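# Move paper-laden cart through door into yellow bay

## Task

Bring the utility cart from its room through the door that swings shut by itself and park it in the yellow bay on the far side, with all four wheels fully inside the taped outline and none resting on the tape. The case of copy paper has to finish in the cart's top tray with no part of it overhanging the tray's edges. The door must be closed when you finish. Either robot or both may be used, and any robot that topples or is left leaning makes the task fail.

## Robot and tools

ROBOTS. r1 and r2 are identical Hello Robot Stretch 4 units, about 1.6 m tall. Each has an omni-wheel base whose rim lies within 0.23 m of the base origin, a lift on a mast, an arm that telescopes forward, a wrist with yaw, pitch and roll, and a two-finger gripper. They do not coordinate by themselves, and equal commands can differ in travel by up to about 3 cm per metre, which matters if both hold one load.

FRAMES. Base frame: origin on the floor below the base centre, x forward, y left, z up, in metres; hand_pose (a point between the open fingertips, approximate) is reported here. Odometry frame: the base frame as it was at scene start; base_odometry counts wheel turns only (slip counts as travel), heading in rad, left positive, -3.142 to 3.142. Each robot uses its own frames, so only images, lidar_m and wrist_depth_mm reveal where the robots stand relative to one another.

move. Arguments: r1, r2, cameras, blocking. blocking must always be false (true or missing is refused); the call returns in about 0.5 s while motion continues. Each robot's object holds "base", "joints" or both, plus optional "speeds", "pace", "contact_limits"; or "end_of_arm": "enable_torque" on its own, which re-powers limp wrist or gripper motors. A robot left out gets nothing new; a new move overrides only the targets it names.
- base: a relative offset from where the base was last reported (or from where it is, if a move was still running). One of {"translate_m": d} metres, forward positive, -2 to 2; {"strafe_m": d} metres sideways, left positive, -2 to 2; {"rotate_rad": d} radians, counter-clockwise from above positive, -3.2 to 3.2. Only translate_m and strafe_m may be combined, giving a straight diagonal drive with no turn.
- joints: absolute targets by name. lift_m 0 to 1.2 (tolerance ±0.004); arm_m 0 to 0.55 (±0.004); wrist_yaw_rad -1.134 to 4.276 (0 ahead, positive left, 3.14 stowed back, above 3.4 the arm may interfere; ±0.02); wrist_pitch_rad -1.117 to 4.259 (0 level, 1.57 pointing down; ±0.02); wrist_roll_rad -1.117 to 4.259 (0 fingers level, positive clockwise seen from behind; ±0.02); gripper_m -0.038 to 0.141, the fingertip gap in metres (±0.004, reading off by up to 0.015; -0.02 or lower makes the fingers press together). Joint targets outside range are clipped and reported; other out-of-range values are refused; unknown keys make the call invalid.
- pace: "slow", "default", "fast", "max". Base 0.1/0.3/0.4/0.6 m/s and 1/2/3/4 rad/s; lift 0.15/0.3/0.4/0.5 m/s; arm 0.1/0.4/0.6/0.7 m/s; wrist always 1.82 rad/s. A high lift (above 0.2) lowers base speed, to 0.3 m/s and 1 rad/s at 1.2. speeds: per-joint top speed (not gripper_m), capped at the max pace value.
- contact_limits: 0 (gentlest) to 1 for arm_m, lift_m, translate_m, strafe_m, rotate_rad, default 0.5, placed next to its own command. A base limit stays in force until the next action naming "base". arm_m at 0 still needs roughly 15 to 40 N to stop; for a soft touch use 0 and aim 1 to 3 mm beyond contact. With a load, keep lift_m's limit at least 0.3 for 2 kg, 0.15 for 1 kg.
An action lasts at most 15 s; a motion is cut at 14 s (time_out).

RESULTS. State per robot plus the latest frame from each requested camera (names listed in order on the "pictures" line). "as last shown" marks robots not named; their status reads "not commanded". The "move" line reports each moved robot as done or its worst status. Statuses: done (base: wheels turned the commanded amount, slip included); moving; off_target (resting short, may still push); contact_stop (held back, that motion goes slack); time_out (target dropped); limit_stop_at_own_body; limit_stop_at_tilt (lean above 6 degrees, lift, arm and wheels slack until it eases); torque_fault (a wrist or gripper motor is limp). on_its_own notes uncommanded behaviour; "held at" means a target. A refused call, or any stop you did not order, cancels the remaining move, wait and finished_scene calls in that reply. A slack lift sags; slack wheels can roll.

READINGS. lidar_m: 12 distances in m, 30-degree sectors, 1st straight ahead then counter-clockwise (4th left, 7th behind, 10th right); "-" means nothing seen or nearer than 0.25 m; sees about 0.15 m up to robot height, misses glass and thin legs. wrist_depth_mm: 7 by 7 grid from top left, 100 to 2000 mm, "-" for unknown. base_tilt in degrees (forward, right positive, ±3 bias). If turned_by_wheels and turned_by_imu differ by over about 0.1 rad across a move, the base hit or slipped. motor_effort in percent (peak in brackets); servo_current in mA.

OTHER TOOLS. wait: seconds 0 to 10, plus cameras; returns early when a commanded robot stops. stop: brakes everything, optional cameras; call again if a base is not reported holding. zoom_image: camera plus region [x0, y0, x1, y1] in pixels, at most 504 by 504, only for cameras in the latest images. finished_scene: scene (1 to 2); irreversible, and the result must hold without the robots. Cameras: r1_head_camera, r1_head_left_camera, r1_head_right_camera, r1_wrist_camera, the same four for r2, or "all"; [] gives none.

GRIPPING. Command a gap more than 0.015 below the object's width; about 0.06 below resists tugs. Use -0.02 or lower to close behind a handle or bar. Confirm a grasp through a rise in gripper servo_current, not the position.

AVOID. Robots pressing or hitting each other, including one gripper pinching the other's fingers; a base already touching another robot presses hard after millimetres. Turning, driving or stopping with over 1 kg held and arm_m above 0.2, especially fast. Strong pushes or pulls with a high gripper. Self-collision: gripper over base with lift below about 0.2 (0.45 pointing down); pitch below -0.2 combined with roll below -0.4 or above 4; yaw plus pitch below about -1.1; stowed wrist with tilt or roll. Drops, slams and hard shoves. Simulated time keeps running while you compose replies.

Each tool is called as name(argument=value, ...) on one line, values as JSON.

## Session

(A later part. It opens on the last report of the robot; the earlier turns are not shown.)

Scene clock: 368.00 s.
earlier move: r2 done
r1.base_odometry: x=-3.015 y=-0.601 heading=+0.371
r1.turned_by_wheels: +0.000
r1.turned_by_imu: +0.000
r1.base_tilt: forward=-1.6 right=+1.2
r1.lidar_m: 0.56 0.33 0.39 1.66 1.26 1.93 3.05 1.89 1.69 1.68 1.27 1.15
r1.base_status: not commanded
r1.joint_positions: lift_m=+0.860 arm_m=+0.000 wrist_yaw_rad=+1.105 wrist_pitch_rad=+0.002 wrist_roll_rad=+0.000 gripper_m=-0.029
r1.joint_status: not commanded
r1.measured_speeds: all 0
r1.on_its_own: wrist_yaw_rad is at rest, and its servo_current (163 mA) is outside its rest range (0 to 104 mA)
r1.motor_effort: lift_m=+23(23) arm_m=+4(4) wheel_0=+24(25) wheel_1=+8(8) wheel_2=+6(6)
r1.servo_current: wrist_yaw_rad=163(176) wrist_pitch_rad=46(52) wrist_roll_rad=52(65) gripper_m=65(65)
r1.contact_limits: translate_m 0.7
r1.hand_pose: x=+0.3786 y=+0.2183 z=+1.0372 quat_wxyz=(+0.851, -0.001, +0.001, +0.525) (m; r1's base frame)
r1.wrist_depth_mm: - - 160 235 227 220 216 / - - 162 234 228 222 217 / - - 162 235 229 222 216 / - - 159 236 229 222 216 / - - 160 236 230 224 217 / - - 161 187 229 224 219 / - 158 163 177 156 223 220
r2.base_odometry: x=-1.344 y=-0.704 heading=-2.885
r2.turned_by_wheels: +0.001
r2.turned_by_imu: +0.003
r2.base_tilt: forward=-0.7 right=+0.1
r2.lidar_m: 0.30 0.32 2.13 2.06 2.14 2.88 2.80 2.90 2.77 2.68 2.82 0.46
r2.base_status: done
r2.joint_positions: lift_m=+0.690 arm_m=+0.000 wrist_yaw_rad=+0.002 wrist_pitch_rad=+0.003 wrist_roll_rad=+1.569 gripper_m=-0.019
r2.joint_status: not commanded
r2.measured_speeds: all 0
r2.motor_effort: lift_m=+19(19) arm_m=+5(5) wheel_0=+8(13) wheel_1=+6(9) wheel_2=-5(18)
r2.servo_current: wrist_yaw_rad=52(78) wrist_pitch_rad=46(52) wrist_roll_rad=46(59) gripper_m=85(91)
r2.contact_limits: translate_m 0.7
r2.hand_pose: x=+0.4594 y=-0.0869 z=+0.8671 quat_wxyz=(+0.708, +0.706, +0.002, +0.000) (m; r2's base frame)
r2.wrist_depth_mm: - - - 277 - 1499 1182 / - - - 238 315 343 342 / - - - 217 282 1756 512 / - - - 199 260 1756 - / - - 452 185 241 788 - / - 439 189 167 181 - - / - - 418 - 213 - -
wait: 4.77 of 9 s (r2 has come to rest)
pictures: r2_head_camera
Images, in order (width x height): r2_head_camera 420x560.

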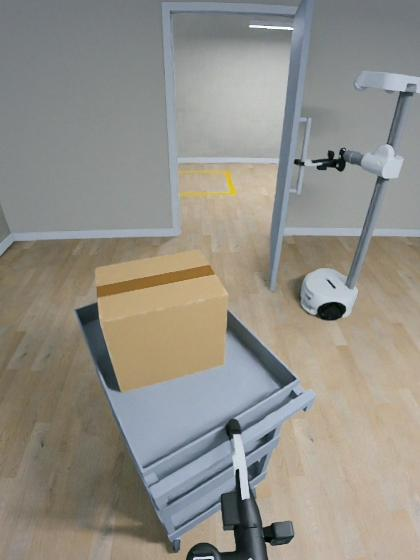

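move(r2={"base":{"translate_m":-0.55,"strafe_m":-0.25},"pace":"slow","contact_limits":{"translate_m":0.7}}, blocking=false, cameras=[])

wait(seconds=10, cameras=[])

move(r2={"base":{"strafe_m":0.27},"pace":"slow","contact_limits":{"strafe_m":0.7}}, blocking=false, cameras=[])

wait(seconds=5, cameras=["r2_head_camera","r2_wrist_camera"])

Scene clock: 382.70 s.
move: r2 moving
r1.base_odometry: x=-3.015 y=-0.601 heading=+0.371
r1.turned_by_wheels: +0.000
r1.turned_by_imu: +0.000
r1.base_tilt: forward=-1.6 right=+1.2
r1.lidar_m: 0.56 0.35 0.40 3.05 1.22 1.95 3.06 1.91 1.71 1.68 1.29 1.14
r1.base_status: not commanded
r1.joint_positions: lift_m=+0.860 arm_m=+0.000 wrist_yaw_rad=+1.105 wrist_pitch_rad=+0.002 wrist_roll_rad=+0.000 gripper_m=-0.029
r1.joint_status: not commanded
r1.measured_speeds: all 0
r1.motor_effort: lift_m=+23(23) arm_m=+4(4) wheel_0=+24(24) wheel_1=+8(8) wheel_2=+6(6)
r1.servo_current: wrist_yaw_rad=150(163) wrist_pitch_rad=39(46) wrist_roll_rad=39(59) gripper_m=59(65)
r1.contact_limits: translate_m 0.7
r1.hand_pose: x=+0.3786 y=+0.2183 z=+1.0372 quat_wxyz=(+0.851, -0.001, +0.001, +0.525) (m; r1's base frame)
r1.wrist_depth_mm: - - 161 234 227 220 216 / - - 162 235 229 222 217 / - - 162 235 229 221 217 / - - 160 237 229 223 217 / - - 160 235 229 224 219 / - - 162 186 229 224 219 / - 158 163 177 156 223 220
r2.base_odometry: x=-1.334 y=-0.696 heading=-2.884
r2.turned_by_wheels: +0.001
r2.turned_by_imu: +0.001
r2.base_tilt: forward=-0.7 right=+0.0
r2.lidar_m: 0.32 0.32 2.14 2.07 2.15 2.89 2.78 2.90 2.78 2.67 2.82 0.47
r2.base_status: translate_m moving; strafe_m moving
r2.joint_positions: lift_m=+0.690 arm_m=+0.000 wrist_yaw_rad=+0.006 wrist_pitch_rad=+0.003 wrist_roll_rad=+1.569 gripper_m=-0.019
r2.joint_status: not commanded
r2.measured_speeds: translate_m=-0.048 strafe_m=-0.022 rotate_rad=+0.004 lift_m=+0.000 arm_m=+0.000 wrist_yaw_rad=+0.002 wrist_pitch_rad=+0.000 wrist_roll_rad=+0.000
r2.motor_effort: lift_m=+19(19) arm_m=+4(5) wheel_0=+3(7) wheel_1=-7(8) wheel_2=+14(14)
r2.servo_current: wrist_yaw_rad=59(59) wrist_pitch_rad=46(46) wrist_roll_rad=39(59) gripper_m=85(85)
r2.contact_limits: translate_m 0.7
r2.hand_pose: x=+0.4597 y=-0.0858 z=+0.8671 quat_wxyz=(+0.708, +0.706, +0.003, +0.001) (m; r2's base frame)
r2.wrist_depth_mm: - - - 277 1708 1537 1118 / - - - 236 309 1430 343 / - - - 216 281 1756 512 / - - - 199 260 1808 - / - - 445 186 241 - - / - 442 188 168 180 - - / - - 418 - 213 - -
pictures: none
No camera images: "cameras" was empty.

Scene clock: 389.43 s.
earlier move: r2 done
r1.base_odometry: x=-3.015 y=-0.601 heading=+0.371
r1.turned_by_wheels: +0.000
r1.turned_by_imu: +0.000
r1.base_tilt: forward=-1.6 right=+1.2
r1.lidar_m: 0.54 0.33 0.40 3.03 1.49 1.60 3.03 1.86 1.70 1.70 1.30 1.16
r1.base_status: not commanded
r1.joint_positions: lift_m=+0.860 arm_m=+0.000 wrist_yaw_rad=+1.105 wrist_pitch_rad=+0.002 wrist_roll_rad=+0.000 gripper_m=-0.029
r1.joint_status: not commanded
r1.measured_speeds: all 0
r1.on_its_own: wrist_yaw_rad is at rest, and its servo_current (150 mA) is outside its rest range (0 to 104 mA)
r1.motor_effort: lift_m=+23(23) arm_m=+4(4) wheel_0=+24(25) wheel_1=+8(8) wheel_2=+6(6)
r1.servo_current: wrist_yaw_rad=150(176) wrist_pitch_rad=39(52) wrist_roll_rad=52(72) gripper_m=59(65)
r1.contact_limits: translate_m 0.7
r1.hand_pose: x=+0.3786 y=+0.2183 z=+1.0372 quat_wxyz=(+0.851, -0.001, +0.001, +0.525) (m; r1's base frame)
r1.wrist_depth_mm: - - 160 234 226 220 216 / - - 162 235 228 220 216 / - - 162 235 229 222 217 / - - 160 236 229 222 217 / - - 160 236 229 224 218 / - - 162 186 230 224 219 / - 158 163 178 155 223 220
r2.base_odometry: x=-0.876 y=-0.323 heading=-2.885
r2.turned_by_wheels: -0.001
r2.turned_by_imu: +0.000
r2.base_tilt: forward=-0.7 right=+0.1
r2.lidar_m: 0.31 0.32 2.41 2.28 2.38 2.31 2.24 2.35 2.53 2.43 2.56 0.47
r2.base_status: done
r2.joint_positions: lift_m=+0.690 arm_m=+0.000 wrist_yaw_rad=+0.002 wrist_pitch_rad=+0.003 wrist_roll_rad=+1.569 gripper_m=-0.019
r2.joint_status: not commanded
r2.measured_speeds: all 0
r2.motor_effort: lift_m=+19(19) arm_m=-4(5) wheel_0=-6(14) wheel_1=-6(9) wheel_2=+7(18)
r2.servo_current: wrist_yaw_rad=39(78) wrist_pitch_rad=46(52) wrist_roll_rad=46(59) gripper_m=85(91)
r2.contact_limits: translate_m 0.7
r2.hand_pose: x=+0.4595 y=-0.0868 z=+0.8671 quat_wxyz=(+0.708, +0.706, +0.002, +0.000) (m; r2's base frame)
r2.wrist_depth_mm: - - - 281 - 1708 1182 / - - - 303 325 345 345 / - - - 220 287 1708 512 / - - - 202 263 1756 - / - - 455 186 243 - - / - 442 188 168 180 - - / - - 415 - 214 - -
wait: 6.73 of 10 s (r2 has come to rest)
pictures: none
No camera images: "cameras" was empty.

Scene clock: 389.93 s.
move: r2 moving
r1.base_odometry: x=-3.015 y=-0.601 heading=+0.371
r1.turned_by_wheels: +0.000
r1.turned_by_imu: +0.000
r1.base_tilt: forward=-1.6 right=+1.2
r1.lidar_m: 0.56 0.34 0.42 3.03 1.50 1.60 3.05 1.90 1.70 1.70 1.28 1.13
r1.base_status: not commanded
r1.joint_positions: lift_m=+0.860 arm_m=+0.000 wrist_yaw_rad=+1.105 wrist_pitch_rad=+0.002 wrist_roll_rad=+0.000 gripper_m=-0.029
r1.joint_status: not commanded
r1.measured_speeds: all 0
r1.motor_effort: lift_m=+23(23) arm_m=+4(4) wheel_0=+24(25) wheel_1=+8(8) wheel_2=+6(6)
r1.servo_current: wrist_yaw_rad=143(163) wrist_pitch_rad=39(46) wrist_roll_rad=46(59) gripper_m=59(59)
r1.contact_limits: translate_m 0.7
r1.hand_pose: x=+0.3786 y=+0.2183 z=+1.0372 quat_wxyz=(+0.851, -0.001, +0.001, +0.525) (m; r1's base frame)
r1.wrist_depth_mm: - - 160 233 227 221 216 / - - 161 234 228 222 217 / - - 163 235 229 222 218 / - - 159 236 229 223 218 / - - 160 236 230 224 218 / - - 162 186 229 224 219 / - 158 163 177 155 224 220
r2.base_odometry: x=-0.872 y=-0.337 heading=-2.885
r2.turned_by_wheels: +0.000
r2.turned_by_imu: -0.001
r2.base_tilt: forward=-0.7 right=+0.1
r2.lidar_m: 0.31 0.33 2.38 2.26 2.37 2.34 2.23 2.33 2.55 2.45 2.56 0.43
r2.base_status: strafe_m moving
r2.joint_positions: lift_m=+0.690 arm_m=+0.000 wrist_yaw_rad=-0.005 wrist_pitch_rad=+0.003 wrist_roll_rad=+1.569 gripper_m=-0.019
r2.joint_status: not commanded
r2.measured_speeds: translate_m=+0.001 strafe_m=+0.057 rotate_rad=-0.005 lift_m=+0.000 arm_m=+0.000 wrist_yaw_rad=-0.029 wrist_pitch_rad=+0.000 wrist_roll_rad=+0.000
r2.motor_effort: lift_m=+19(19) arm_m=-4(4) wheel_0=-12(14) wheel_1=+7(7) wheel_2=+0(7)
r2.servo_current: wrist_yaw_rad=52(59) wrist_pitch_rad=39(46) wrist_roll_rad=46(52) gripper_m=85(91)
r2.contact_limits: strafe_m 0.7
r2.hand_pose: x=+0.4588 y=-0.0889 z=+0.8671 quat_wxyz=(+0.708, +0.706, -0.001, -0.003) (m; r2's base frame)
r2.wrist_depth_mm: - - - 285 - 1661 1205 / - - - 304 322 351 347 / - - - 221 287 1756 508 / - - - 202 264 1808 - / - - 452 186 243 759 - / - 442 188 167 181 - - / - - 415 - 212 206 -
pictures: none
No camera images: "cameras" was empty.

Scene clock: 393.27 s.
earlier move: r2 done
r1.base_odometry: x=-3.015 y=-0.601 heading=+0.371
r1.turned_by_wheels: +0.000
r1.turned_by_imu: +0.000
r1.base_tilt: forward=-1.6 right=+1.2
r1.lidar_m: 0.53 0.34 0.38 3.06 1.48 1.68 3.04 1.88 1.69 1.71 1.28 1.15
r1.base_status: not commanded
r1.joint_positions: lift_m=+0.860 arm_m=+0.000 wrist_yaw_rad=+1.105 wrist_pitch_rad=+0.002 wrist_roll_rad=+0.000 gripper_m=-0.029
r1.joint_status: not commanded
r1.measured_speeds: all 0
r1.on_its_own: wrist_yaw_rad is at rest, and its servo_current (176 mA) is outside its rest range (0 to 104 mA)
r1.motor_effort: lift_m=+23(23) arm_m=+4(4) wheel_0=+24(25) wheel_1=+8(8) wheel_2=+6(6)
r1.servo_current: wrist_yaw_rad=176(182) wrist_pitch_rad=39(52) wrist_roll_rad=52(65) gripper_m=59(65)
r1.contact_limits: translate_m 0.7
r1.hand_pose: x=+0.3786 y=+0.2183 z=+1.0372 quat_wxyz=(+0.851, -0.001, +0.001, +0.525) (m; r1's base frame)
r1.wrist_depth_mm: - - 160 235 227 220 216 / - - 162 235 229 220 216 / - - 162 235 230 223 217 / - - 160 235 229 222 217 / - - 160 236 229 223 218 / - - 162 186 229 224 219 / - 158 163 177 155 223 219
r2.base_odometry: x=-0.807 y=-0.584 heading=-2.885
r2.turned_by_wheels: +0.000
r2.turned_by_imu: -0.001
r2.base_tilt: forward=-0.7 right=+0.0
r2.lidar_m: 0.38 0.38 2.13 2.01 2.14 2.31 2.25 2.32 2.78 2.70 2.83 0.42
r2.base_status: done
r2.joint_positions: lift_m=+0.690 arm_m=+0.000 wrist_yaw_rad=-0.010 wrist_pitch_rad=+0.003 wrist_roll_rad=+1.569 gripper_m=-0.019
r2.joint_status: not commanded
r2.measured_speeds: all 0
r2.motor_effort: lift_m=+19(19) arm_m=-4(4) wheel_0=-5(18) wheel_1=+4(8) wheel_2=-1(7)
r2.servo_current: wrist_yaw_rad=72(78) wrist_pitch_rad=46(52) wrist_roll_rad=46(65) gripper_m=85(91)
r2.contact_limits: strafe_m 0.7
r2.hand_pose: x=+0.4584 y=-0.0902 z=+0.8671 quat_wxyz=(+0.708, +0.706, -0.002, -0.005) (m; r2's base frame)
r2.wrist_depth_mm: - - - 180 242 1576 1205 / - - - 178 238 1756 564 / - - - 175 236 768 - / - 442 442 174 233 - - / - - 449 171 230 820 - / - - 189 168 181 - - / - - 466 - 224 - -
wait: 3.33 of 5 s (r2 has come to rest)
pictures: r2_head_camera, r2_wrist_camera
Images, in order (width x height): r2_head_camera 420x560, r2_wrist_camera 616x392.

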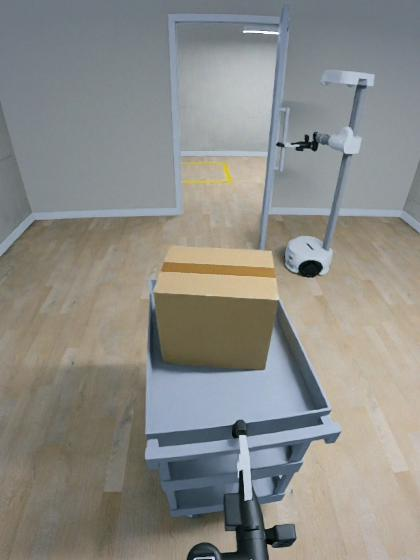

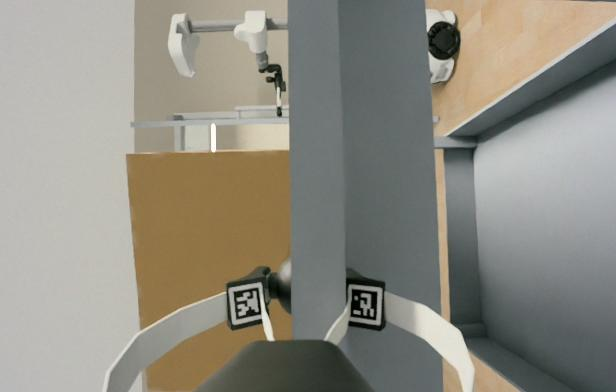

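move(r2={"joints":{"gripper_m":0.13}}, blocking=false, cameras=[])

wait(seconds=3, cameras=[])

move(r2={"base":{"strafe_m":0.04},"pace":"slow"}, blocking=false, cameras=[])

wait(seconds=2, cameras=[])

move(r2={"joints":{"gripper_m":-0.02}}, blocking=false, cameras=[])

wait(seconds=3, cameras=["r2_head_camera","r2_wrist_camera"])

Scene clock: 404.87 s.
move: r2 moving
r1.base_odometry: x=-3.015 y=-0.601 heading=+0.371
r1.turned_by_wheels: +0.000
r1.turned_by_imu: +0.000
r1.base_tilt: forward=-1.6 right=+1.2
r1.lidar_m: 0.54 0.34 0.42 3.03 1.49 1.70 3.03 1.91 1.69 1.68 1.29 1.14
r1.base_status: not commanded
r1.joint_positions: lift_m=+0.860 arm_m=+0.000 wrist_yaw_rad=+1.105 wrist_pitch_rad=+0.002 wrist_roll_rad=+0.000 gripper_m=-0.029
r1.joint_status: not commanded
r1.measured_speeds: all 0
r1.motor_effort: lift_m=+23(23) arm_m=+4(4) wheel_0=+24(25) wheel_1=+8(8) wheel_2=+6(6)
r1.servo_current: wrist_yaw_rad=176(176) wrist_pitch_rad=39(46) wrist_roll_rad=46(72) gripper_m=59(59)
r1.contact_limits: translate_m 0.7
r1.hand_pose: x=+0.3786 y=+0.2183 z=+1.0372 quat_wxyz=(+0.851, -0.001, +0.001, +0.525) (m; r1's base frame)
r1.wrist_depth_mm: - - 160 234 226 220 216 / - - 161 235 227 221 216 / - - 162 235 229 222 216 / - - 160 236 229 223 216 / - - 161 236 229 224 219 / - - 162 186 229 224 220 / - 158 163 177 156 221 220
r2.base_odometry: x=-0.807 y=-0.584 heading=-2.885
r2.turned_by_wheels: +0.000
r2.turned_by_imu: +0.001
r2.base_tilt: forward=-0.7 right=+0.1
r2.lidar_m: 0.38 0.41 2.14 2.02 2.09 2.34 2.22 2.32 2.81 2.71 2.81 0.43
r2.base_status: not commanded
r2.joint_positions: lift_m=+0.690 arm_m=+0.000 wrist_yaw_rad=-0.010 wrist_pitch_rad=+0.003 wrist_roll_rad=+1.569 gripper_m=+0.005
r2.joint_status: gripper_m moving
r2.measured_speeds: all 0
r2.motor_effort: lift_m=+19(19) arm_m=-3(4) wheel_0=-5(5) wheel_1=+4(4) wheel_2=-1(2)
r2.servo_current: wrist_yaw_rad=72(72) wrist_pitch_rad=39(46) wrist_roll_rad=46(59) gripper_m=104(104)
r2.contact_limits: strafe_m 0.7
r2.hand_pose: x=+0.4584 y=-0.0902 z=+0.8671 quat_wxyz=(+0.708, +0.706, -0.002, -0.005) (m; r2's base frame)
r2.wrist_depth_mm: - - - 183 245 1576 1182 / - - - 180 242 1756 535 / - - - 179 238 768 - / - 445 442 177 236 - - / - - 455 175 233 820 - / - - 191 172 185 - - / - - 469 - 228 - -
pictures: none
No camera images: "cameras" was empty.

Scene clock: 406.67 s.
earlier move: r2 done
r1.base_odometry: x=-3.015 y=-0.601 heading=+0.371
r1.turned_by_wheels: +0.000
r1.turned_by_imu: +0.000
r1.base_tilt: forward=-1.6 right=+1.2
r1.lidar_m: 0.52 0.34 0.41 3.04 1.49 1.72 3.06 1.89 1.68 1.70 1.28 1.15
r1.base_status: not commanded
r1.joint_positions: lift_m=+0.860 arm_m=+0.000 wrist_yaw_rad=+1.105 wrist_pitch_rad=+0.002 wrist_roll_rad=+0.000 gripper_m=-0.029
r1.joint_status: not commanded
r1.measured_speeds: all 0
r1.on_its_own: wrist_yaw_rad is at rest, and its servo_current (143 mA) is outside its rest range (0 to 104 mA)
r1.motor_effort: lift_m=+23(23) arm_m=+4(4) wheel_0=+24(25) wheel_1=+8(8) wheel_2=+6(6)
r1.servo_current: wrist_yaw_rad=143(176) wrist_pitch_rad=46(46) wrist_roll_rad=46(72) gripper_m=59(65)
r1.contact_limits: translate_m 0.7
r1.hand_pose: x=+0.3786 y=+0.2183 z=+1.0372 quat_wxyz=(+0.851, -0.001, +0.001, +0.525) (m; r1's base frame)
r1.wrist_depth_mm: - - 161 234 227 221 216 / - - 161 235 228 221 216 / - - 162 234 228 222 218 / - - 160 236 229 222 216 / - - 160 236 229 224 219 / - - 162 186 229 224 219 / - 158 163 178 156 224 219
r2.base_odometry: x=-0.807 y=-0.584 heading=-2.885
r2.turned_by_wheels: +0.000
r2.turned_by_imu: +0.000
r2.base_tilt: forward=-0.7 right=+0.1
r2.lidar_m: 0.40 0.39 2.13 2.02 2.08 2.33 2.24 2.32 2.81 2.69 2.81 0.44
r2.base_status: not commanded
r2.joint_positions: lift_m=+0.690 arm_m=+0.000 wrist_yaw_rad=-0.006 wrist_pitch_rad=+0.003 wrist_roll_rad=+1.569 gripper_m=+0.130
r2.joint_status: all done
r2.measured_speeds: all 0
r2.motor_effort: lift_m=+19(19) arm_m=-4(4) wheel_0=-3(5) wheel_1=+4(4) wheel_2=-1(2)
r2.servo_current: wrist_yaw_rad=59(72) wrist_pitch_rad=39(52) wrist_roll_rad=39(65) gripper_m=52(124)
r2.contact_limits: strafe_m 0.7
r2.hand_pose: x=+0.4587 y=-0.0892 z=+0.8672 quat_wxyz=(+0.708, +0.706, -0.001, -0.003) (m; r2's base frame)
r2.wrist_depth_mm: - - - 196 256 1756 1205 / - - - 194 253 1808 549 / - - - 449 252 778 - / - - 459 189 248 831 - / - - 462 187 245 831 - / - - 200 185 193 - - / - - 488 - 240 - -
wait: 1.80 of 3 s (r2 has come to rest)
pictures: none
No camera images: "cameras" was empty.

Scene clock: 407.17 s.
move: r2 moving
r1.base_odometry: x=-3.015 y=-0.601 heading=+0.371
r1.turned_by_wheels: +0.000
r1.turned_by_imu: +0.000
r1.base_tilt: forward=-1.7 right=+1.2
r1.lidar_m: 0.52 0.34 0.42 3.06 1.47 1.72 3.06 1.90 1.68 1.69 1.29 1.12
r1.base_status: not commanded
r1.joint_positions: lift_m=+0.860 arm_m=+0.000 wrist_yaw_rad=+1.105 wrist_pitch_rad=+0.002 wrist_roll_rad=+0.000 gripper_m=-0.029
r1.joint_status: not commanded
r1.measured_speeds: all 0
r1.motor_effort: lift_m=+23(23) arm_m=+4(4) wheel_0=+24(25) wheel_1=+8(8) wheel_2=+6(6)
r1.servo_current: wrist_yaw_rad=156(169) wrist_pitch_rad=39(46) wrist_roll_rad=33(52) gripper_m=59(65)
r1.contact_limits: translate_m 0.7
r1.hand_pose: x=+0.3786 y=+0.2183 z=+1.0372 quat_wxyz=(+0.851, -0.001, +0.001, +0.525) (m; r1's base frame)
r1.wrist_depth_mm: - - 161 234 227 220 216 / - - 162 235 228 221 216 / - - 162 234 229 220 217 / - - 160 236 229 221 217 / - - 161 236 229 224 218 / - - 162 186 229 224 219 / - 158 163 177 155 223 220
r2.base_odometry: x=-0.804 y=-0.598 heading=-2.885
r2.turned_by_wheels: +0.000
r2.turned_by_imu: +0.000
r2.base_tilt: forward=-0.7 right=+0.1
r2.lidar_m: 0.40 0.42 2.10 1.98 2.08 2.32 2.22 2.32 2.83 2.71 2.85 0.47
r2.base_status: strafe_m moving
r2.joint_positions: lift_m=+0.690 arm_m=+0.000 wrist_yaw_rad=-0.006 wrist_pitch_rad=+0.003 wrist_roll_rad=+1.569 gripper_m=+0.130
r2.joint_status: not commanded
r2.measured_speeds: translate_m=+0.000 strafe_m=+0.057 rotate_rad=-0.001 lift_m=+0.000 arm_m=+0.000 wrist_yaw_rad=+0.000 wrist_pitch_rad=+0.000 wrist_roll_rad=+0.000
r2.motor_effort: lift_m=+19(19) arm_m=-3(4) wheel_0=-12(12) wheel_1=+8(8) wheel_2=+0(1)
r2.servo_current: wrist_yaw_rad=52(59) wrist_pitch_rad=46(46) wrist_roll_rad=59(65) gripper_m=52(59)
r2.hand_pose: x=+0.4587 y=-0.0892 z=+0.8672 quat_wxyz=(+0.708, +0.706, -0.001, -0.003) (m; r2's base frame)
r2.wrist_depth_mm: - - - - 256 1708 1205 / - - - - 254 1708 580 / - - - 191 251 798 - / - - 459 189 249 854 - / - - 469 187 245 831 - / - - 204 185 198 - - / - - 492 - 239 1756 -
pictures: none
No camera images: "cameras" was empty.

Scene clock: 408.13 s.
earlier move: r2 done
r1.base_odometry: x=-3.015 y=-0.601 heading=+0.371
r1.turned_by_wheels: +0.000
r1.turned_by_imu: +0.000
r1.base_tilt: forward=-1.6 right=+1.2
r1.lidar_m: 0.55 0.34 0.41 3.04 1.48 1.69 3.03 1.89 1.70 1.70 1.30 1.14
r1.base_status: not commanded
r1.joint_positions: lift_m=+0.860 arm_m=+0.000 wrist_yaw_rad=+1.105 wrist_pitch_rad=+0.002 wrist_roll_rad=+0.000 gripper_m=-0.029
r1.joint_status: not commanded
r1.measured_speeds: all 0
r1.on_its_own: wrist_yaw_rad is at rest, and its servo_current (124 mA) is outside its rest range (0 to 104 mA)
r1.motor_effort: lift_m=+23(23) arm_m=+4(4) wheel_0=+24(25) wheel_1=+8(8) wheel_2=+6(6)
r1.servo_current: wrist_yaw_rad=124(176) wrist_pitch_rad=39(52) wrist_roll_rad=39(59) gripper_m=59(65)
r1.contact_limits: translate_m 0.7
r1.hand_pose: x=+0.3786 y=+0.2183 z=+1.0372 quat_wxyz=(+0.851, -0.001, +0.001, +0.525) (m; r1's base frame)
r1.wrist_depth_mm: - - 160 233 227 220 216 / - - 162 235 228 220 216 / - - 163 235 229 222 216 / - - 160 236 229 223 216 / - - 160 236 229 223 218 / - - 162 186 229 224 219 / - 158 163 178 155 222 219
r2.base_odometry: x=-0.797 y=-0.622 heading=-2.885
r2.turned_by_wheels: +0.000
r2.turned_by_imu: +0.000
r2.base_tilt: forward=-0.7 right=+0.1
r2.lidar_m: 0.39 2.83 2.08 1.96 2.06 2.34 2.24 2.33 2.86 2.73 2.85 0.44
r2.base_status: done
r2.joint_positions: lift_m=+0.690 arm_m=+0.000 wrist_yaw_rad=-0.006 wrist_pitch_rad=+0.003 wrist_roll_rad=+1.569 gripper_m=+0.130
r2.joint_status: not commanded
r2.measured_speeds: all 0
r2.motor_effort: lift_m=+19(19) arm_m=-3(4) wheel_0=-5(12) wheel_1=+5(8) wheel_2=+0(2)
r2.servo_current: wrist_yaw_rad=52(65) wrist_pitch_rad=39(46) wrist_roll_rad=39(65) gripper_m=52(59)
r2.hand_pose: x=+0.4587 y=-0.0892 z=+0.8672 quat_wxyz=(+0.708, +0.706, -0.001, -0.003) (m; r2's base frame)
r2.wrist_depth_mm: - - - - 255 1708 1308 / - - - 193 253 1661 - / - - 452 191 249 831 - / - - 462 189 248 842 - / - - 469 187 245 842 - / - - 204 185 198 - - / - - 500 - 239 1808 -
wait: 0.97 of 2 s (r2 has come to rest)
pictures: none
No camera images: "cameras" was empty.

Scene clock: 408.63 s.
move: r2 moving
r1.base_odometry: x=-3.015 y=-0.601 heading=+0.371
r1.turned_by_wheels: +0.000
r1.turned_by_imu: +0.000
r1.base_tilt: forward=-1.6 right=+1.2
r1.lidar_m: 0.55 0.35 0.42 3.03 1.47 1.71 3.08 1.91 1.68 1.69 1.30 1.13
r1.base_status: not commanded
r1.joint_positions: lift_m=+0.860 arm_m=+0.000 wrist_yaw_rad=+1.105 wrist_pitch_rad=+0.002 wrist_roll_rad=+0.000 gripper_m=-0.029
r1.joint_status: not commanded
r1.measured_speeds: all 0
r1.motor_effort: lift_m=+23(23) arm_m=+4(4) wheel_0=+24(25) wheel_1=+8(8) wheel_2=+6(6)
r1.servo_current: wrist_yaw_rad=169(176) wrist_pitch_rad=46(46) wrist_roll_rad=46(65) gripper_m=59(65)
r1.contact_limits: translate_m 0.7
r1.hand_pose: x=+0.3786 y=+0.2183 z=+1.0372 quat_wxyz=(+0.851, -0.001, +0.001, +0.525) (m; r1's base frame)
r1.wrist_depth_mm: - - 160 235 227 221 216 / - - 161 235 229 221 216 / - - 162 234 229 223 216 / - - 160 236 229 222 218 / - - 161 235 230 222 218 / - - 161 186 229 224 219 / - 158 163 177 155 223 219
r2.base_odometry: x=-0.797 y=-0.622 heading=-2.885
r2.turned_by_wheels: +0.000
r2.turned_by_imu: +0.000
r2.base_tilt: forward=-0.7 right=+0.1
r2.lidar_m: 0.39 2.86 2.09 1.97 2.08 2.33 2.24 2.34 2.85 2.74 2.87 0.44
r2.base_status: not commanded
r2.joint_positions: lift_m=+0.690 arm_m=+0.000 wrist_yaw_rad=-0.006 wrist_pitch_rad=+0.003 wrist_roll_rad=+1.569 gripper_m=+0.117
r2.joint_status: gripper_m moving
r2.measured_speeds: all 0
r2.motor_effort: lift_m=+19(19) arm_m=-4(4) wheel_0=-6(6) wheel_1=+5(5) wheel_2=+0(0)
r2.servo_current: wrist_yaw_rad=46(59) wrist_pitch_rad=39(46) wrist_roll_rad=52(59) gripper_m=85(111)
r2.hand_pose: x=+0.4587 y=-0.0892 z=+0.8672 quat_wxyz=(+0.708, +0.706, -0.001, -0.003) (m; r2's base frame)
r2.wrist_depth_mm: - - - 195 255 1756 1281 / - - - 193 252 1618 - / - - 455 190 250 831 - / - - 466 189 247 842 - / - - 477 187 245 831 - / - - 204 184 198 - - / - - 500 - 240 1808 -
pictures: none
No camera images: "cameras" was empty.

Scene clock: 410.43 s.
earlier move: r2 done
r1.base_odometry: x=-3.015 y=-0.601 heading=+0.371
r1.turned_by_wheels: +0.000
r1.turned_by_imu: +0.000
r1.base_tilt: forward=-1.6 right=+1.2
r1.lidar_m: 0.56 0.32 0.39 3.06 1.47 1.72 3.07 1.92 1.69 1.69 1.28 1.16
r1.base_status: not commanded
r1.joint_positions: lift_m=+0.860 arm_m=+0.000 wrist_yaw_rad=+1.105 wrist_pitch_rad=+0.002 wrist_roll_rad=+0.000 gripper_m=-0.029
r1.joint_status: not commanded
r1.measured_speeds: all 0
r1.on_its_own: wrist_yaw_rad is at rest, and its servo_current (143 mA) is outside its rest range (0 to 104 mA)
r1.motor_effort: lift_m=+23(23) arm_m=+4(4) wheel_0=+24(25) wheel_1=+8(8) wheel_2=+6(6)
r1.servo_current: wrist_yaw_rad=143(176) wrist_pitch_rad=46(52) wrist_roll_rad=52(65) gripper_m=65(65)
r1.contact_limits: translate_m 0.7
r1.hand_pose: x=+0.3786 y=+0.2183 z=+1.0372 quat_wxyz=(+0.851, -0.001, +0.001, +0.525) (m; r1's base frame)
r1.wrist_depth_mm: - - 160 235 227 221 217 / - - 162 236 228 221 216 / - - 162 234 228 222 217 / - - 159 236 229 223 218 / - - 160 236 229 223 217 / - - 161 186 229 224 219 / - 158 163 177 155 224 220
r2.base_odometry: x=-0.797 y=-0.622 heading=-2.885
r2.turned_by_wheels: +0.000
r2.turned_by_imu: +0.000
r2.base_tilt: forward=-0.7 right=+0.0
r2.lidar_m: 0.37 2.84 2.10 1.95 2.07 2.33 2.24 2.31 2.85 2.73 2.86 0.44
r2.base_status: not commanded
r2.joint_positions: lift_m=+0.690 arm_m=+0.000 wrist_yaw_rad=-0.001 wrist_pitch_rad=+0.003 wrist_roll_rad=+1.569 gripper_m=-0.018
r2.joint_status: all done
r2.measured_speeds: all 0
r2.motor_effort: lift_m=+19(20) arm_m=-3(4) wheel_0=-4(6) wheel_1=+5(5) wheel_2=+0(0)
r2.servo_current: wrist_yaw_rad=46(59) wrist_pitch_rad=46(46) wrist_roll_rad=46(59) gripper_m=117(267)
r2.hand_pose: x=+0.4592 y=-0.0876 z=+0.8672 quat_wxyz=(+0.708, +0.706, +0.001, -0.001) (m; r2's base frame)
r2.wrist_depth_mm: - - - 181 242 1661 500 / - - - 179 239 759 - / - 442 439 178 239 831 - / - 462 455 178 238 842 - / - - 466 177 236 842 - / - - 187 175 181 - - / - - 488 - 234 1576 -
wait: 1.80 of 3 s (r2 has come to rest)
pictures: r2_head_camera, r2_wrist_camera
Images, in order (width x height): r2_head_camera 420x560, r2_wrist_camera 616x392.

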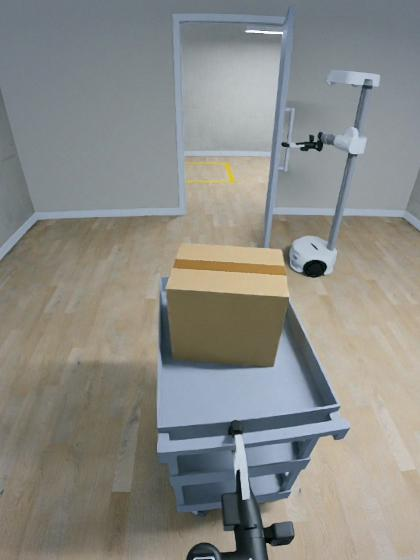

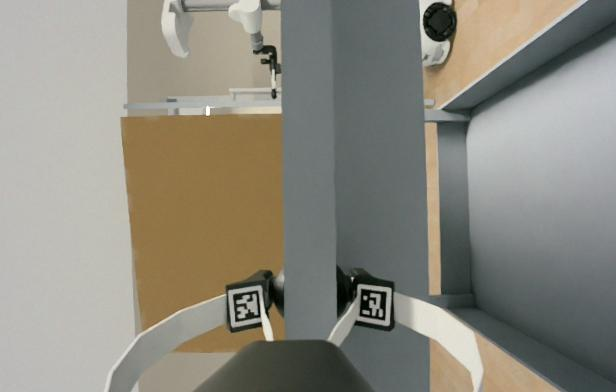

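move(r2={"base":{"translate_m":0.3},"pace":"slow","contact_limits":{"translate_m":0.7}}, blocking=false, cameras=[])

wait(seconds=9, cameras=["r2_head_camera"])

Scene clock: 414.63 s.
move: r2 moving
r1.base_odometry: x=-3.015 y=-0.601 heading=+0.371
r1.turned_by_wheels: +0.000
r1.turned_by_imu: +0.000
r1.base_tilt: forward=-1.6 right=+1.2
r1.lidar_m: 0.54 0.32 0.39 3.04 1.48 1.71 3.05 1.91 1.69 1.70 1.28 1.13
r1.base_status: not commanded
r1.joint_positions: lift_m=+0.860 arm_m=+0.000 wrist_yaw_rad=+1.105 wrist_pitch_rad=+0.002 wrist_roll_rad=+0.000 gripper_m=-0.029
r1.joint_status: not commanded
r1.measured_speeds: all 0
r1.motor_effort: lift_m=+23(23) arm_m=+4(4) wheel_0=+24(25) wheel_1=+8(8) wheel_2=+6(6)
r1.servo_current: wrist_yaw_rad=150(163) wrist_pitch_rad=39(46) wrist_roll_rad=46(59) gripper_m=59(65)
r1.contact_limits: translate_m 0.7
r1.hand_pose: x=+0.3786 y=+0.2183 z=+1.0372 quat_wxyz=(+0.851, -0.001, +0.001, +0.525) (m; r1's base frame)
r1.wrist_depth_mm: - - 160 234 226 220 216 / - - 161 235 228 221 216 / - - 162 234 228 222 217 / - - 159 236 229 223 216 / - - 160 235 229 223 217 / - - 162 186 229 224 218 / - 158 163 178 155 223 219
r2.base_odometry: x=-0.809 y=-0.625 heading=-2.885
r2.turned_by_wheels: +0.000
r2.turned_by_imu: +0.001
r2.base_tilt: forward=-0.7 right=+0.1
r2.lidar_m: 0.38 2.85 2.07 1.98 2.05 2.35 2.25 2.34 2.82 2.74 2.84 0.44
r2.base_status: translate_m moving
r2.joint_positions: lift_m=+0.690 arm_m=+0.000 wrist_yaw_rad=-0.001 wrist_pitch_rad=+0.003 wrist_roll_rad=+1.569 gripper_m=-0.019
r2.joint_status: not commanded
r2.measured_speeds: translate_m=+0.049 strafe_m=+0.000 rotate_rad=+0.000 lift_m=+0.000 arm_m=+0.000 wrist_yaw_rad=+0.000 wrist_pitch_rad=+0.000 wrist_roll_rad=+0.000
r2.motor_effort: lift_m=+19(20) arm_m=-3(4) wheel_0=+7(7) wheel_1=+8(8) wheel_2=-14(14)
r2.servo_current: wrist_yaw_rad=59(59) wrist_pitch_rad=46(46) wrist_roll_rad=59(59) gripper_m=85(124)
r2.contact_limits: translate_m 0.7
r2.hand_pose: x=+0.4592 y=-0.0876 z=+0.8672 quat_wxyz=(+0.708, +0.706, +0.001, -0.001) (m; r2's base frame)
r2.wrist_depth_mm: - - - 178 240 1661 - / - - - 177 237 778 - / - 439 439 174 236 842 - / - 452 445 233 234 831 - / - 459 455 172 233 831 - / - - 186 170 180 - - / - - 480 - 229 1576 508
pictures: none
No camera images: "cameras" was empty.

Scene clock: 418.43 s.
earlier move: r2 done
r1.base_odometry: x=-3.015 y=-0.601 heading=+0.371
r1.turned_by_wheels: +0.000
r1.turned_by_imu: +0.000
r1.base_tilt: forward=-1.6 right=+1.2
r1.lidar_m: 0.55 0.35 0.41 3.05 1.23 1.65 3.07 1.90 1.68 1.71 1.30 1.14
r1.base_status: not commanded
r1.joint_positions: lift_m=+0.860 arm_m=+0.000 wrist_yaw_rad=+1.105 wrist_pitch_rad=+0.002 wrist_roll_rad=+0.000 gripper_m=-0.029
r1.joint_status: not commanded
r1.measured_speeds: all 0
r1.on_its_own: wrist_yaw_rad is at rest, and its servo_current (143 mA) is outside its rest range (0 to 104 mA)
r1.motor_effort: lift_m=+23(23) arm_m=+4(4) wheel_0=+24(25) wheel_1=+8(8) wheel_2=+6(6)
r1.servo_current: wrist_yaw_rad=143(176) wrist_pitch_rad=52(52) wrist_roll_rad=26(65) gripper_m=59(65)
r1.contact_limits: translate_m 0.7
r1.hand_pose: x=+0.3786 y=+0.2183 z=+1.0372 quat_wxyz=(+0.851, -0.001, +0.001, +0.525) (m; r1's base frame)
r1.wrist_depth_mm: - - 160 234 227 220 216 / - - 162 234 229 222 217 / - - 162 234 229 222 216 / - - 160 236 229 222 218 / - - 161 236 229 223 218 / - - 161 186 229 223 219 / - 158 163 178 155 222 220
r2.base_odometry: x=-1.087 y=-0.699 heading=-2.885
r2.turned_by_wheels: +0.000
r2.turned_by_imu: +0.002
r2.base_tilt: forward=-0.7 right=+0.1
r2.lidar_m: 0.39 2.86 2.06 1.99 2.03 2.64 2.52 2.65 2.85 2.72 2.87 0.44
r2.base_status: done
r2.joint_positions: lift_m=+0.690 arm_m=+0.000 wrist_yaw_rad=+0.001 wrist_pitch_rad=+0.003 wrist_roll_rad=+1.569 gripper_m=-0.019
r2.joint_status: not commanded
r2.measured_speeds: all 0
r2.motor_effort: lift_m=+19(20) arm_m=+4(4) wheel_0=+5(14) wheel_1=+4(9) wheel_2=-6(15)
r2.servo_current: wrist_yaw_rad=46(59) wrist_pitch_rad=39(46) wrist_roll_rad=59(59) gripper_m=85(124)
r2.contact_limits: translate_m 0.7
r2.hand_pose: x=+0.4593 y=-0.0872 z=+0.8671 quat_wxyz=(+0.708, +0.706, +0.001, -0.001) (m; r2's base frame)
r2.wrist_depth_mm: - - - 176 238 1618 496 / - - - 175 236 723 - / - 439 439 174 236 842 - / - 449 449 233 233 842 - / - 466 459 173 233 831 - / - - 187 171 180 - - / - - 484 - 229 1576 -
wait: 3.80 of 9 s (r2 has come to rest)
pictures: r2_head_camera
Images, in order (width x height): r2_head_camera 420x560.

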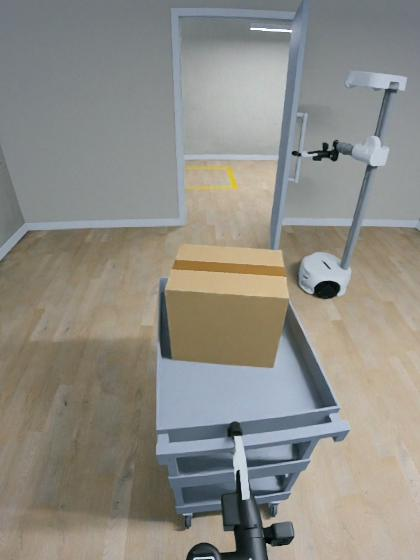

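move(r2={"base":{"translate_m":0.5,"strafe_m":0.005},"pace":"slow","contact_limits":{"translate_m":0.7}}, blocking=false, cameras=[])

wait(seconds=9, cameras=["r2_head_camera"])

Scene clock: 422.70 s.
move: r2 moving
r1.base_odometry: x=-3.015 y=-0.601 heading=+0.371
r1.turned_by_wheels: +0.000
r1.turned_by_imu: +0.000
r1.base_tilt: forward=-1.6 right=+1.2
r1.lidar_m: 0.54 0.34 0.41 3.03 1.23 1.66 3.08 1.90 1.69 1.68 1.29 1.14
r1.base_status: not commanded
r1.joint_positions: lift_m=+0.860 arm_m=+0.000 wrist_yaw_rad=+1.105 wrist_pitch_rad=+0.002 wrist_roll_rad=+0.000 gripper_m=-0.029
r1.joint_status: not commanded
r1.measured_speeds: all 0
r1.motor_effort: lift_m=+23(23) arm_m=+4(4) wheel_0=+24(24) wheel_1=+7(8) wheel_2=+6(6)
r1.servo_current: wrist_yaw_rad=169(169) wrist_pitch_rad=39(52) wrist_roll_rad=46(65) gripper_m=59(59)
r1.contact_limits: translate_m 0.7
r1.hand_pose: x=+0.3786 y=+0.2183 z=+1.0372 quat_wxyz=(+0.851, -0.001, +0.001, +0.525) (m; r1's base frame)
r1.wrist_depth_mm: - - 160 234 227 220 216 / - - 162 234 228 221 216 / - - 163 235 228 223 217 / - - 159 236 229 222 217 / - - 160 236 229 224 219 / - - 162 186 229 223 218 / - 158 163 177 155 224 220
r2.base_odometry: x=-1.099 y=-0.702 heading=-2.884
r2.turned_by_wheels: +0.000
r2.turned_by_imu: +0.001
r2.base_tilt: forward=-0.7 right=+0.0
r2.lidar_m: 0.36 2.84 2.07 2.00 2.05 2.65 2.55 2.66 2.84 2.74 2.86 0.42
r2.base_status: translate_m moving; strafe_m moving
r2.joint_positions: lift_m=+0.690 arm_m=+0.000 wrist_yaw_rad=+0.001 wrist_pitch_rad=+0.003 wrist_roll_rad=+1.569 gripper_m=-0.019
r2.joint_status: not commanded
r2.measured_speeds: translate_m=+0.048 strafe_m=+0.000 rotate_rad=+0.002 lift_m=+0.000 arm_m=+0.000 wrist_yaw_rad=+0.000 wrist_pitch_rad=+0.000 wrist_roll_rad=+0.000
r2.motor_effort: lift_m=+19(19) arm_m=+4(4) wheel_0=+8(11) wheel_1=+6(7) wheel_2=-12(12)
r2.servo_current: wrist_yaw_rad=52(52) wrist_pitch_rad=39(46) wrist_roll_rad=46(46) gripper_m=85(85)
r2.contact_limits: translate_m 0.7
r2.hand_pose: x=+0.4593 y=-0.0872 z=+0.8671 quat_wxyz=(+0.708, +0.706, +0.001, -0.001) (m; r2's base frame)
r2.wrist_depth_mm: - - - 176 236 1618 492 / - - - 175 236 809 - / - 436 436 174 235 809 - / - 449 445 232 234 842 - / - 466 466 172 233 831 - / - - 187 171 180 - - / - - 484 - 230 1618 492
pictures: none
No camera images: "cameras" was empty.

Scene clock: 428.47 s.
earlier move: r2 done
r1.base_odometry: x=-3.015 y=-0.601 heading=+0.371
r1.turned_by_wheels: +0.000
r1.turned_by_imu: +0.000
r1.base_tilt: forward=-1.6 right=+1.2
r1.lidar_m: 0.53 0.33 0.40 0.98 0.82 4.61 3.06 1.90 1.68 1.69 1.30 1.15
r1.base_status: not commanded
r1.joint_positions: lift_m=+0.860 arm_m=+0.000 wrist_yaw_rad=+1.105 wrist_pitch_rad=+0.002 wrist_roll_rad=+0.000 gripper_m=-0.029
r1.joint_status: not commanded
r1.measured_speeds: all 0
r1.on_its_own: wrist_yaw_rad is at rest, and its servo_current (143 mA) is outside its rest range (0 to 104 mA)
r1.motor_effort: lift_m=+23(23) arm_m=+4(4) wheel_0=+24(25) wheel_1=+8(8) wheel_2=+6(6)
r1.servo_current: wrist_yaw_rad=143(176) wrist_pitch_rad=46(52) wrist_roll_rad=33(72) gripper_m=59(65)
r1.contact_limits: translate_m 0.7
r1.hand_pose: x=+0.3786 y=+0.2183 z=+1.0372 quat_wxyz=(+0.851, -0.001, +0.001, +0.525) (m; r1's base frame)
r1.wrist_depth_mm: - - 160 234 226 221 216 / - - 162 235 228 222 216 / - - 163 235 229 222 216 / - - 160 236 229 223 216 / - - 161 236 229 222 218 / - - 162 187 229 223 220 / - 158 163 178 155 223 220
r2.base_odometry: x=-1.569 y=-0.830 heading=-2.885
r2.turned_by_wheels: +0.000
r2.turned_by_imu: +0.001
r2.base_tilt: forward=-0.7 right=+0.1
r2.lidar_m: 0.42 2.83 2.07 1.98 2.06 2.88 3.07 3.17 2.86 2.76 2.87 0.42
r2.base_status: done
r2.joint_positions: lift_m=+0.690 arm_m=+0.000 wrist_yaw_rad=+0.001 wrist_pitch_rad=+0.004 wrist_roll_rad=+1.569 gripper_m=-0.019
r2.joint_status: not commanded
r2.measured_speeds: all 0
r2.motor_effort: lift_m=+19(20) arm_m=+4(4) wheel_0=+4(11) wheel_1=+5(9) wheel_2=-7(13)
r2.servo_current: wrist_yaw_rad=52(59) wrist_pitch_rad=46(52) wrist_roll_rad=52(65) gripper_m=72(85)
r2.contact_limits: translate_m 0.7
r2.hand_pose: x=+0.4593 y=-0.0872 z=+0.8669 quat_wxyz=(+0.708, +0.706, +0.002, -0.001) (m; r2's base frame)
r2.wrist_depth_mm: - - - 149 205 732 - / - 402 404 154 211 - - / - 427 424 157 217 820 - / - 459 455 163 223 831 - / - - 480 167 229 - - / - - 185 171 180 1499 500 / - - - - 243 1756 1182
wait: 5.77 of 9 s (r2 has come to rest)
pictures: r2_head_camera
Images, in order (width x height): r2_head_camera 420x560.

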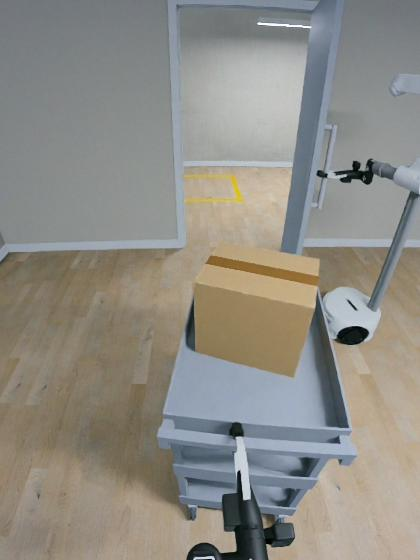

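move(r2={"base":{"translate_m":0.4,"strafe_m":-0.1},"pace":"slow","contact_limits":{"translate_m":0.7}}, blocking=false, cameras=[])

wait(seconds=9, cameras=["r2_head_camera"])

Scene clock: 434.40 s.
move: r2 moving
r1.base_odometry: x=-3.015 y=-0.601 heading=+0.371
r1.turned_by_wheels: +0.000
r1.turned_by_imu: +0.000
r1.base_tilt: forward=-1.6 right=+1.2
r1.lidar_m: 0.56 0.35 0.39 0.92 0.81 4.61 3.08 1.89 1.69 1.72 1.30 1.13
r1.base_status: not commanded
r1.joint_positions: lift_m=+0.860 arm_m=+0.000 wrist_yaw_rad=+1.105 wrist_pitch_rad=+0.002 wrist_roll_rad=+0.000 gripper_m=-0.029
r1.joint_status: not commanded
r1.measured_speeds: all 0
r1.motor_effort: lift_m=+23(23) arm_m=+4(4) wheel_0=+24(25) wheel_1=+7(8) wheel_2=+6(6)
r1.servo_current: wrist_yaw_rad=143(176) wrist_pitch_rad=46(52) wrist_roll_rad=46(59) gripper_m=59(59)
r1.contact_limits: translate_m 0.7
r1.hand_pose: x=+0.3786 y=+0.2183 z=+1.0372 quat_wxyz=(+0.851, -0.001, +0.001, +0.525) (m; r1's base frame)
r1.wrist_depth_mm: - - 160 235 227 220 216 / - - 161 235 229 222 216 / - - 162 236 229 221 217 / - - 160 236 229 222 217 / - - 160 236 229 224 217 / - - 161 186 229 224 219 / - 158 163 178 155 224 220
r2.base_odometry: x=-1.582 y=-0.831 heading=-2.884
r2.turned_by_wheels: +0.000
r2.turned_by_imu: +0.001
r2.base_tilt: forward=-0.7 right=+0.0
r2.lidar_m: 0.40 2.84 2.09 1.99 2.11 2.90 3.06 3.17 2.85 2.74 2.87 0.41
r2.base_status: translate_m moving; strafe_m moving
r2.joint_positions: lift_m=+0.690 arm_m=+0.000 wrist_yaw_rad=+0.001 wrist_pitch_rad=+0.004 wrist_roll_rad=+1.569 gripper_m=-0.019
r2.joint_status: not commanded
r2.measured_speeds: translate_m=+0.049 strafe_m=-0.012 rotate_rad=+0.002 lift_m=+0.000 arm_m=+0.000 wrist_yaw_rad=+0.000 wrist_pitch_rad=+0.000 wrist_roll_rad=+0.000
r2.motor_effort: lift_m=+19(19) arm_m=+4(4) wheel_0=+7(10) wheel_1=+6(7) wheel_2=-11(14)
r2.servo_current: wrist_yaw_rad=39(59) wrist_pitch_rad=46(52) wrist_roll_rad=33(59) gripper_m=78(85)
r2.contact_limits: translate_m 0.7
r2.hand_pose: x=+0.4593 y=-0.0872 z=+0.8669 quat_wxyz=(+0.708, +0.706, +0.002, -0.001) (m; r2's base frame)
r2.wrist_depth_mm: - - - 147 204 732 - / - 402 404 152 211 - - / - 427 421 156 216 - - / - 462 449 161 223 820 - / - - 484 167 229 - - / - - 186 170 179 1618 496 / - - - - 243 1576 1182
pictures: none
No camera images: "cameras" was empty.

Scene clock: 439.27 s.
earlier move: r2 done
r1.base_odometry: x=-3.015 y=-0.601 heading=+0.371
r1.turned_by_wheels: +0.000
r1.turned_by_imu: +0.000
r1.base_tilt: forward=-1.6 right=+1.2
r1.lidar_m: 0.55 0.34 0.39 0.52 0.64 4.62 3.08 1.89 1.68 1.69 1.28 1.15
r1.base_status: not commanded
r1.joint_positions: lift_m=+0.860 arm_m=+0.000 wrist_yaw_rad=+1.105 wrist_pitch_rad=+0.002 wrist_roll_rad=+0.000 gripper_m=-0.029
r1.joint_status: not commanded
r1.measured_speeds: all 0
r1.on_its_own: wrist_yaw_rad is at rest, and its servo_current (150 mA) is outside its rest range (0 to 104 mA)
r1.motor_effort: lift_m=+23(23) arm_m=+4(4) wheel_0=+24(25) wheel_1=+8(8) wheel_2=+6(6)
r1.servo_current: wrist_yaw_rad=150(176) wrist_pitch_rad=39(52) wrist_roll_rad=52(72) gripper_m=59(65)
r1.contact_limits: translate_m 0.7
r1.hand_pose: x=+0.3786 y=+0.2183 z=+1.0372 quat_wxyz=(+0.851, -0.001, +0.001, +0.525) (m; r1's base frame)
r1.wrist_depth_mm: - - 160 234 228 220 216 / - - 161 234 228 221 216 / - - 162 235 229 222 217 / - - 160 236 229 222 217 / - - 160 236 230 223 218 / - - 162 186 229 224 219 / 597 158 164 177 155 223 219
r2.base_odometry: x=-1.981 y=-0.836 heading=-2.884
r2.turned_by_wheels: +0.000
r2.turned_by_imu: +0.003
r2.base_tilt: forward=-0.7 right=+0.1
r2.lidar_m: 0.43 2.50 2.18 2.07 2.20 3.03 3.49 3.57 2.76 2.66 1.43 0.40
r2.base_status: done
r2.joint_positions: lift_m=+0.690 arm_m=+0.000 wrist_yaw_rad=+0.002 wrist_pitch_rad=+0.004 wrist_roll_rad=+1.569 gripper_m=-0.019
r2.joint_status: not commanded
r2.measured_speeds: all 0
r2.motor_effort: lift_m=+19(19) arm_m=+4(4) wheel_0=+7(16) wheel_1=+4(8) wheel_2=-6(14)
r2.servo_current: wrist_yaw_rad=59(59) wrist_pitch_rad=46(52) wrist_roll_rad=59(65) gripper_m=85(85)
r2.contact_limits: translate_m 0.7
r2.hand_pose: x=+0.4595 y=-0.0868 z=+0.8669 quat_wxyz=(+0.708, +0.706, +0.002, -0.001) (m; r2's base frame)
r2.wrist_depth_mm: - - 1138 140 196 - - / - 392 397 145 204 - - / - 427 421 151 211 - - / - 466 452 157 220 - - / - - 488 164 227 - - / - - 185 169 178 1576 480 / - - - - - 1661 1182
wait: 4.87 of 9 s (r2 has come to rest)
pictures: r2_head_camera
Images, in order (width x height): r2_head_camera 420x560.

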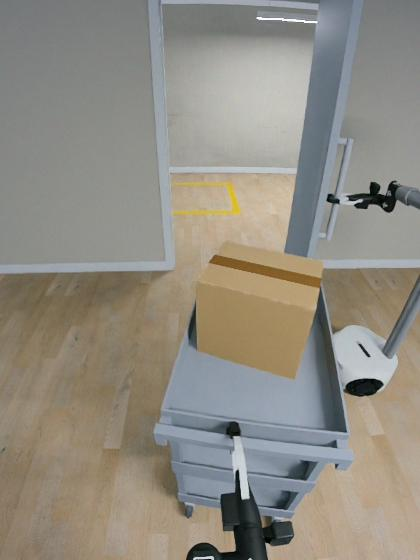

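move(r2={"base":{"translate_m":0.35,"strafe_m":-0.2},"pace":"slow","contact_limits":{"translate_m":0.7}}, blocking=false, cameras=[])

wait(seconds=9, cameras=["r2_head_camera","r2_head_left_camera"])

Scene clock: 449.50 s.
move: r2 moving
r1.base_odometry: x=-3.015 y=-0.601 heading=+0.371
r1.turned_by_wheels: +0.000
r1.turned_by_imu: +0.000
r1.base_tilt: forward=-1.6 right=+1.2
r1.lidar_m: 0.55 0.34 0.39 0.51 0.61 4.61 3.04 1.90 1.67 1.71 1.29 1.14
r1.base_status: not commanded
r1.joint_positions: lift_m=+0.860 arm_m=+0.000 wrist_yaw_rad=+1.105 wrist_pitch_rad=+0.002 wrist_roll_rad=+0.000 gripper_m=-0.029
r1.joint_status: not commanded
r1.measured_speeds: all 0
r1.motor_effort: lift_m=+23(23) arm_m=+4(4) wheel_0=+24(25) wheel_1=+8(8) wheel_2=+6(6)
r1.servo_current: wrist_yaw_rad=137(176) wrist_pitch_rad=39(46) wrist_roll_rad=52(52) gripper_m=52(65)
r1.contact_limits: translate_m 0.7
r1.hand_pose: x=+0.3786 y=+0.2183 z=+1.0372 quat_wxyz=(+0.851, -0.001, +0.001, +0.525) (m; r1's base frame)
r1.wrist_depth_mm: - - 161 235 226 220 216 / - - 162 235 229 222 217 / - - 161 234 229 222 218 / - - 159 236 229 222 217 / - - 160 236 229 224 219 / - - 161 186 229 223 219 / 585 158 163 177 155 223 219
r2.base_odometry: x=-1.995 y=-0.832 heading=-2.884
r2.turned_by_wheels: +0.001
r2.turned_by_imu: +0.001
r2.base_tilt: forward=-0.7 right=+0.1
r2.lidar_m: 0.40 2.46 2.18 2.10 2.22 3.03 3.51 3.60 2.76 2.65 1.39 0.40
r2.base_status: translate_m moving; strafe_m moving
r2.joint_positions: lift_m=+0.690 arm_m=+0.000 wrist_yaw_rad=+0.002 wrist_pitch_rad=+0.004 wrist_roll_rad=+1.569 gripper_m=-0.019
r2.joint_status: not commanded
r2.measured_speeds: translate_m=+0.048 strafe_m=-0.028 rotate_rad=-0.001 lift_m=+0.000 arm_m=+0.000 wrist_yaw_rad=+0.000 wrist_pitch_rad=+0.000 wrist_roll_rad=+0.000
r2.motor_effort: lift_m=+19(19) arm_m=+4(4) wheel_0=+15(15) wheel_1=+5(5) wheel_2=-10(12)
r2.servo_current: wrist_yaw_rad=46(52) wrist_pitch_rad=39(59) wrist_roll_rad=59(59) gripper_m=78(85)
r2.contact_limits: translate_m 0.7
r2.hand_pose: x=+0.4595 y=-0.0868 z=+0.8669 quat_wxyz=(+0.708, +0.706, +0.002, -0.001) (m; r2's base frame)
r2.wrist_depth_mm: - - 1160 139 195 - - / - 394 394 144 203 - - / - 424 421 151 211 - - / - 469 455 156 219 - - / - - 492 163 228 - - / - - 186 169 178 1618 484 / - - - - - 1661 1160
pictures: none
No camera images: "cameras" was empty.

Scene clock: 454.20 s.
earlier move: r2 done
r1.base_odometry: x=-3.015 y=-0.601 heading=+0.371
r1.turned_by_wheels: +0.000
r1.turned_by_imu: +0.000
r1.base_tilt: forward=-1.6 right=+1.2
r1.lidar_m: 0.50 0.34 0.37 0.40 0.53 4.63 3.05 1.90 1.70 1.72 1.29 1.14
r1.base_status: not commanded
r1.joint_positions: lift_m=+0.860 arm_m=+0.000 wrist_yaw_rad=+1.105 wrist_pitch_rad=+0.002 wrist_roll_rad=+0.000 gripper_m=-0.029
r1.joint_status: not commanded
r1.measured_speeds: all 0
r1.on_its_own: wrist_yaw_rad is at rest, and its servo_current (163 mA) is outside its rest range (0 to 104 mA)
r1.motor_effort: lift_m=+23(23) arm_m=+4(4) wheel_0=+24(25) wheel_1=+8(8) wheel_2=+6(6)
r1.servo_current: wrist_yaw_rad=163(176) wrist_pitch_rad=39(52) wrist_roll_rad=46(78) gripper_m=65(65)
r1.contact_limits: translate_m 0.7
r1.hand_pose: x=+0.3786 y=+0.2183 z=+1.0372 quat_wxyz=(+0.851, -0.001, +0.001, +0.525) (m; r1's base frame)
r1.wrist_depth_mm: - - 158 235 226 221 216 / - - 162 234 228 220 217 / - - 161 234 229 223 217 / - - 161 236 229 222 217 / 402 477 160 236 229 223 217 / 394 462 160 191 229 224 219 / 366 165 162 235 155 224 220
r2.base_odometry: x=-2.370 y=-0.732 heading=-2.883
r2.turned_by_wheels: +0.000
r2.turned_by_imu: +0.035
r2.base_tilt: forward=-0.7 right=+0.1
r2.lidar_m: 0.40 2.18 2.35 2.26 2.41 3.39 3.88 3.39 2.54 2.47 0.95 0.41
r2.base_status: done
r2.joint_positions: lift_m=+0.690 arm_m=+0.000 wrist_yaw_rad=+0.004 wrist_pitch_rad=+0.004 wrist_roll_rad=+1.569 gripper_m=-0.019
r2.joint_status: not commanded
r2.measured_speeds: all 0
r2.motor_effort: lift_m=+19(19) arm_m=+6(7) wheel_0=+12(19) wheel_1=+2(6) wheel_2=-5(16)
r2.servo_current: wrist_yaw_rad=46(65) wrist_pitch_rad=46(59) wrist_roll_rad=59(65) gripper_m=52(85)
r2.contact_limits: translate_m 0.7
r2.hand_pose: x=+0.4594 y=-0.0864 z=+0.8669 quat_wxyz=(+0.708, +0.706, +0.003, +0.000) (m; r2's base frame)
r2.wrist_depth_mm: - 809 820 146 204 - - / - 404 402 152 208 - - / 1756 424 421 155 214 - - / 1808 459 449 159 221 831 - / - 488 477 165 227 - - / - - 187 169 181 1618 521 / - - - - 240 1576 1118
wait: 4.70 of 9 s (r2 has come to rest)
pictures: r2_head_camera, r2_head_left_camera
Images, in order (width x height): r2_head_camera 420x560, r2_head_left_camera 420x672.

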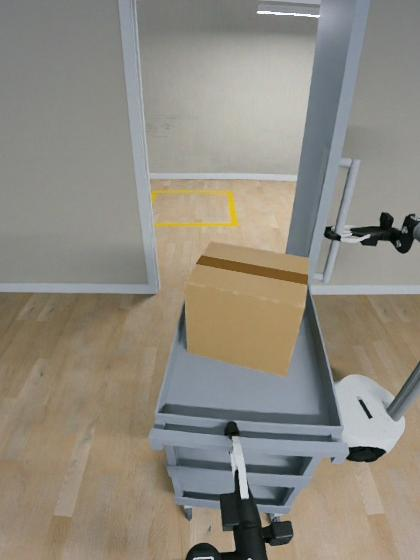

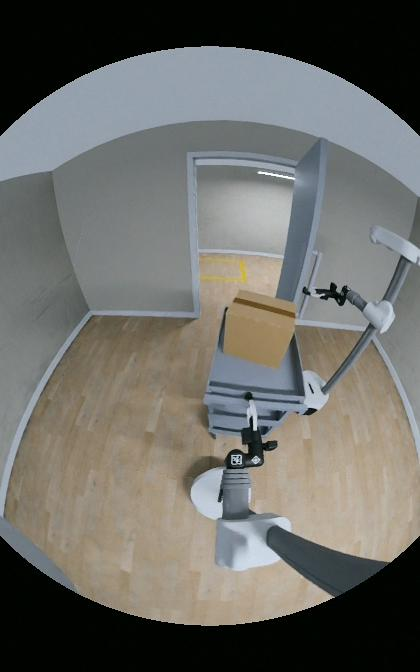

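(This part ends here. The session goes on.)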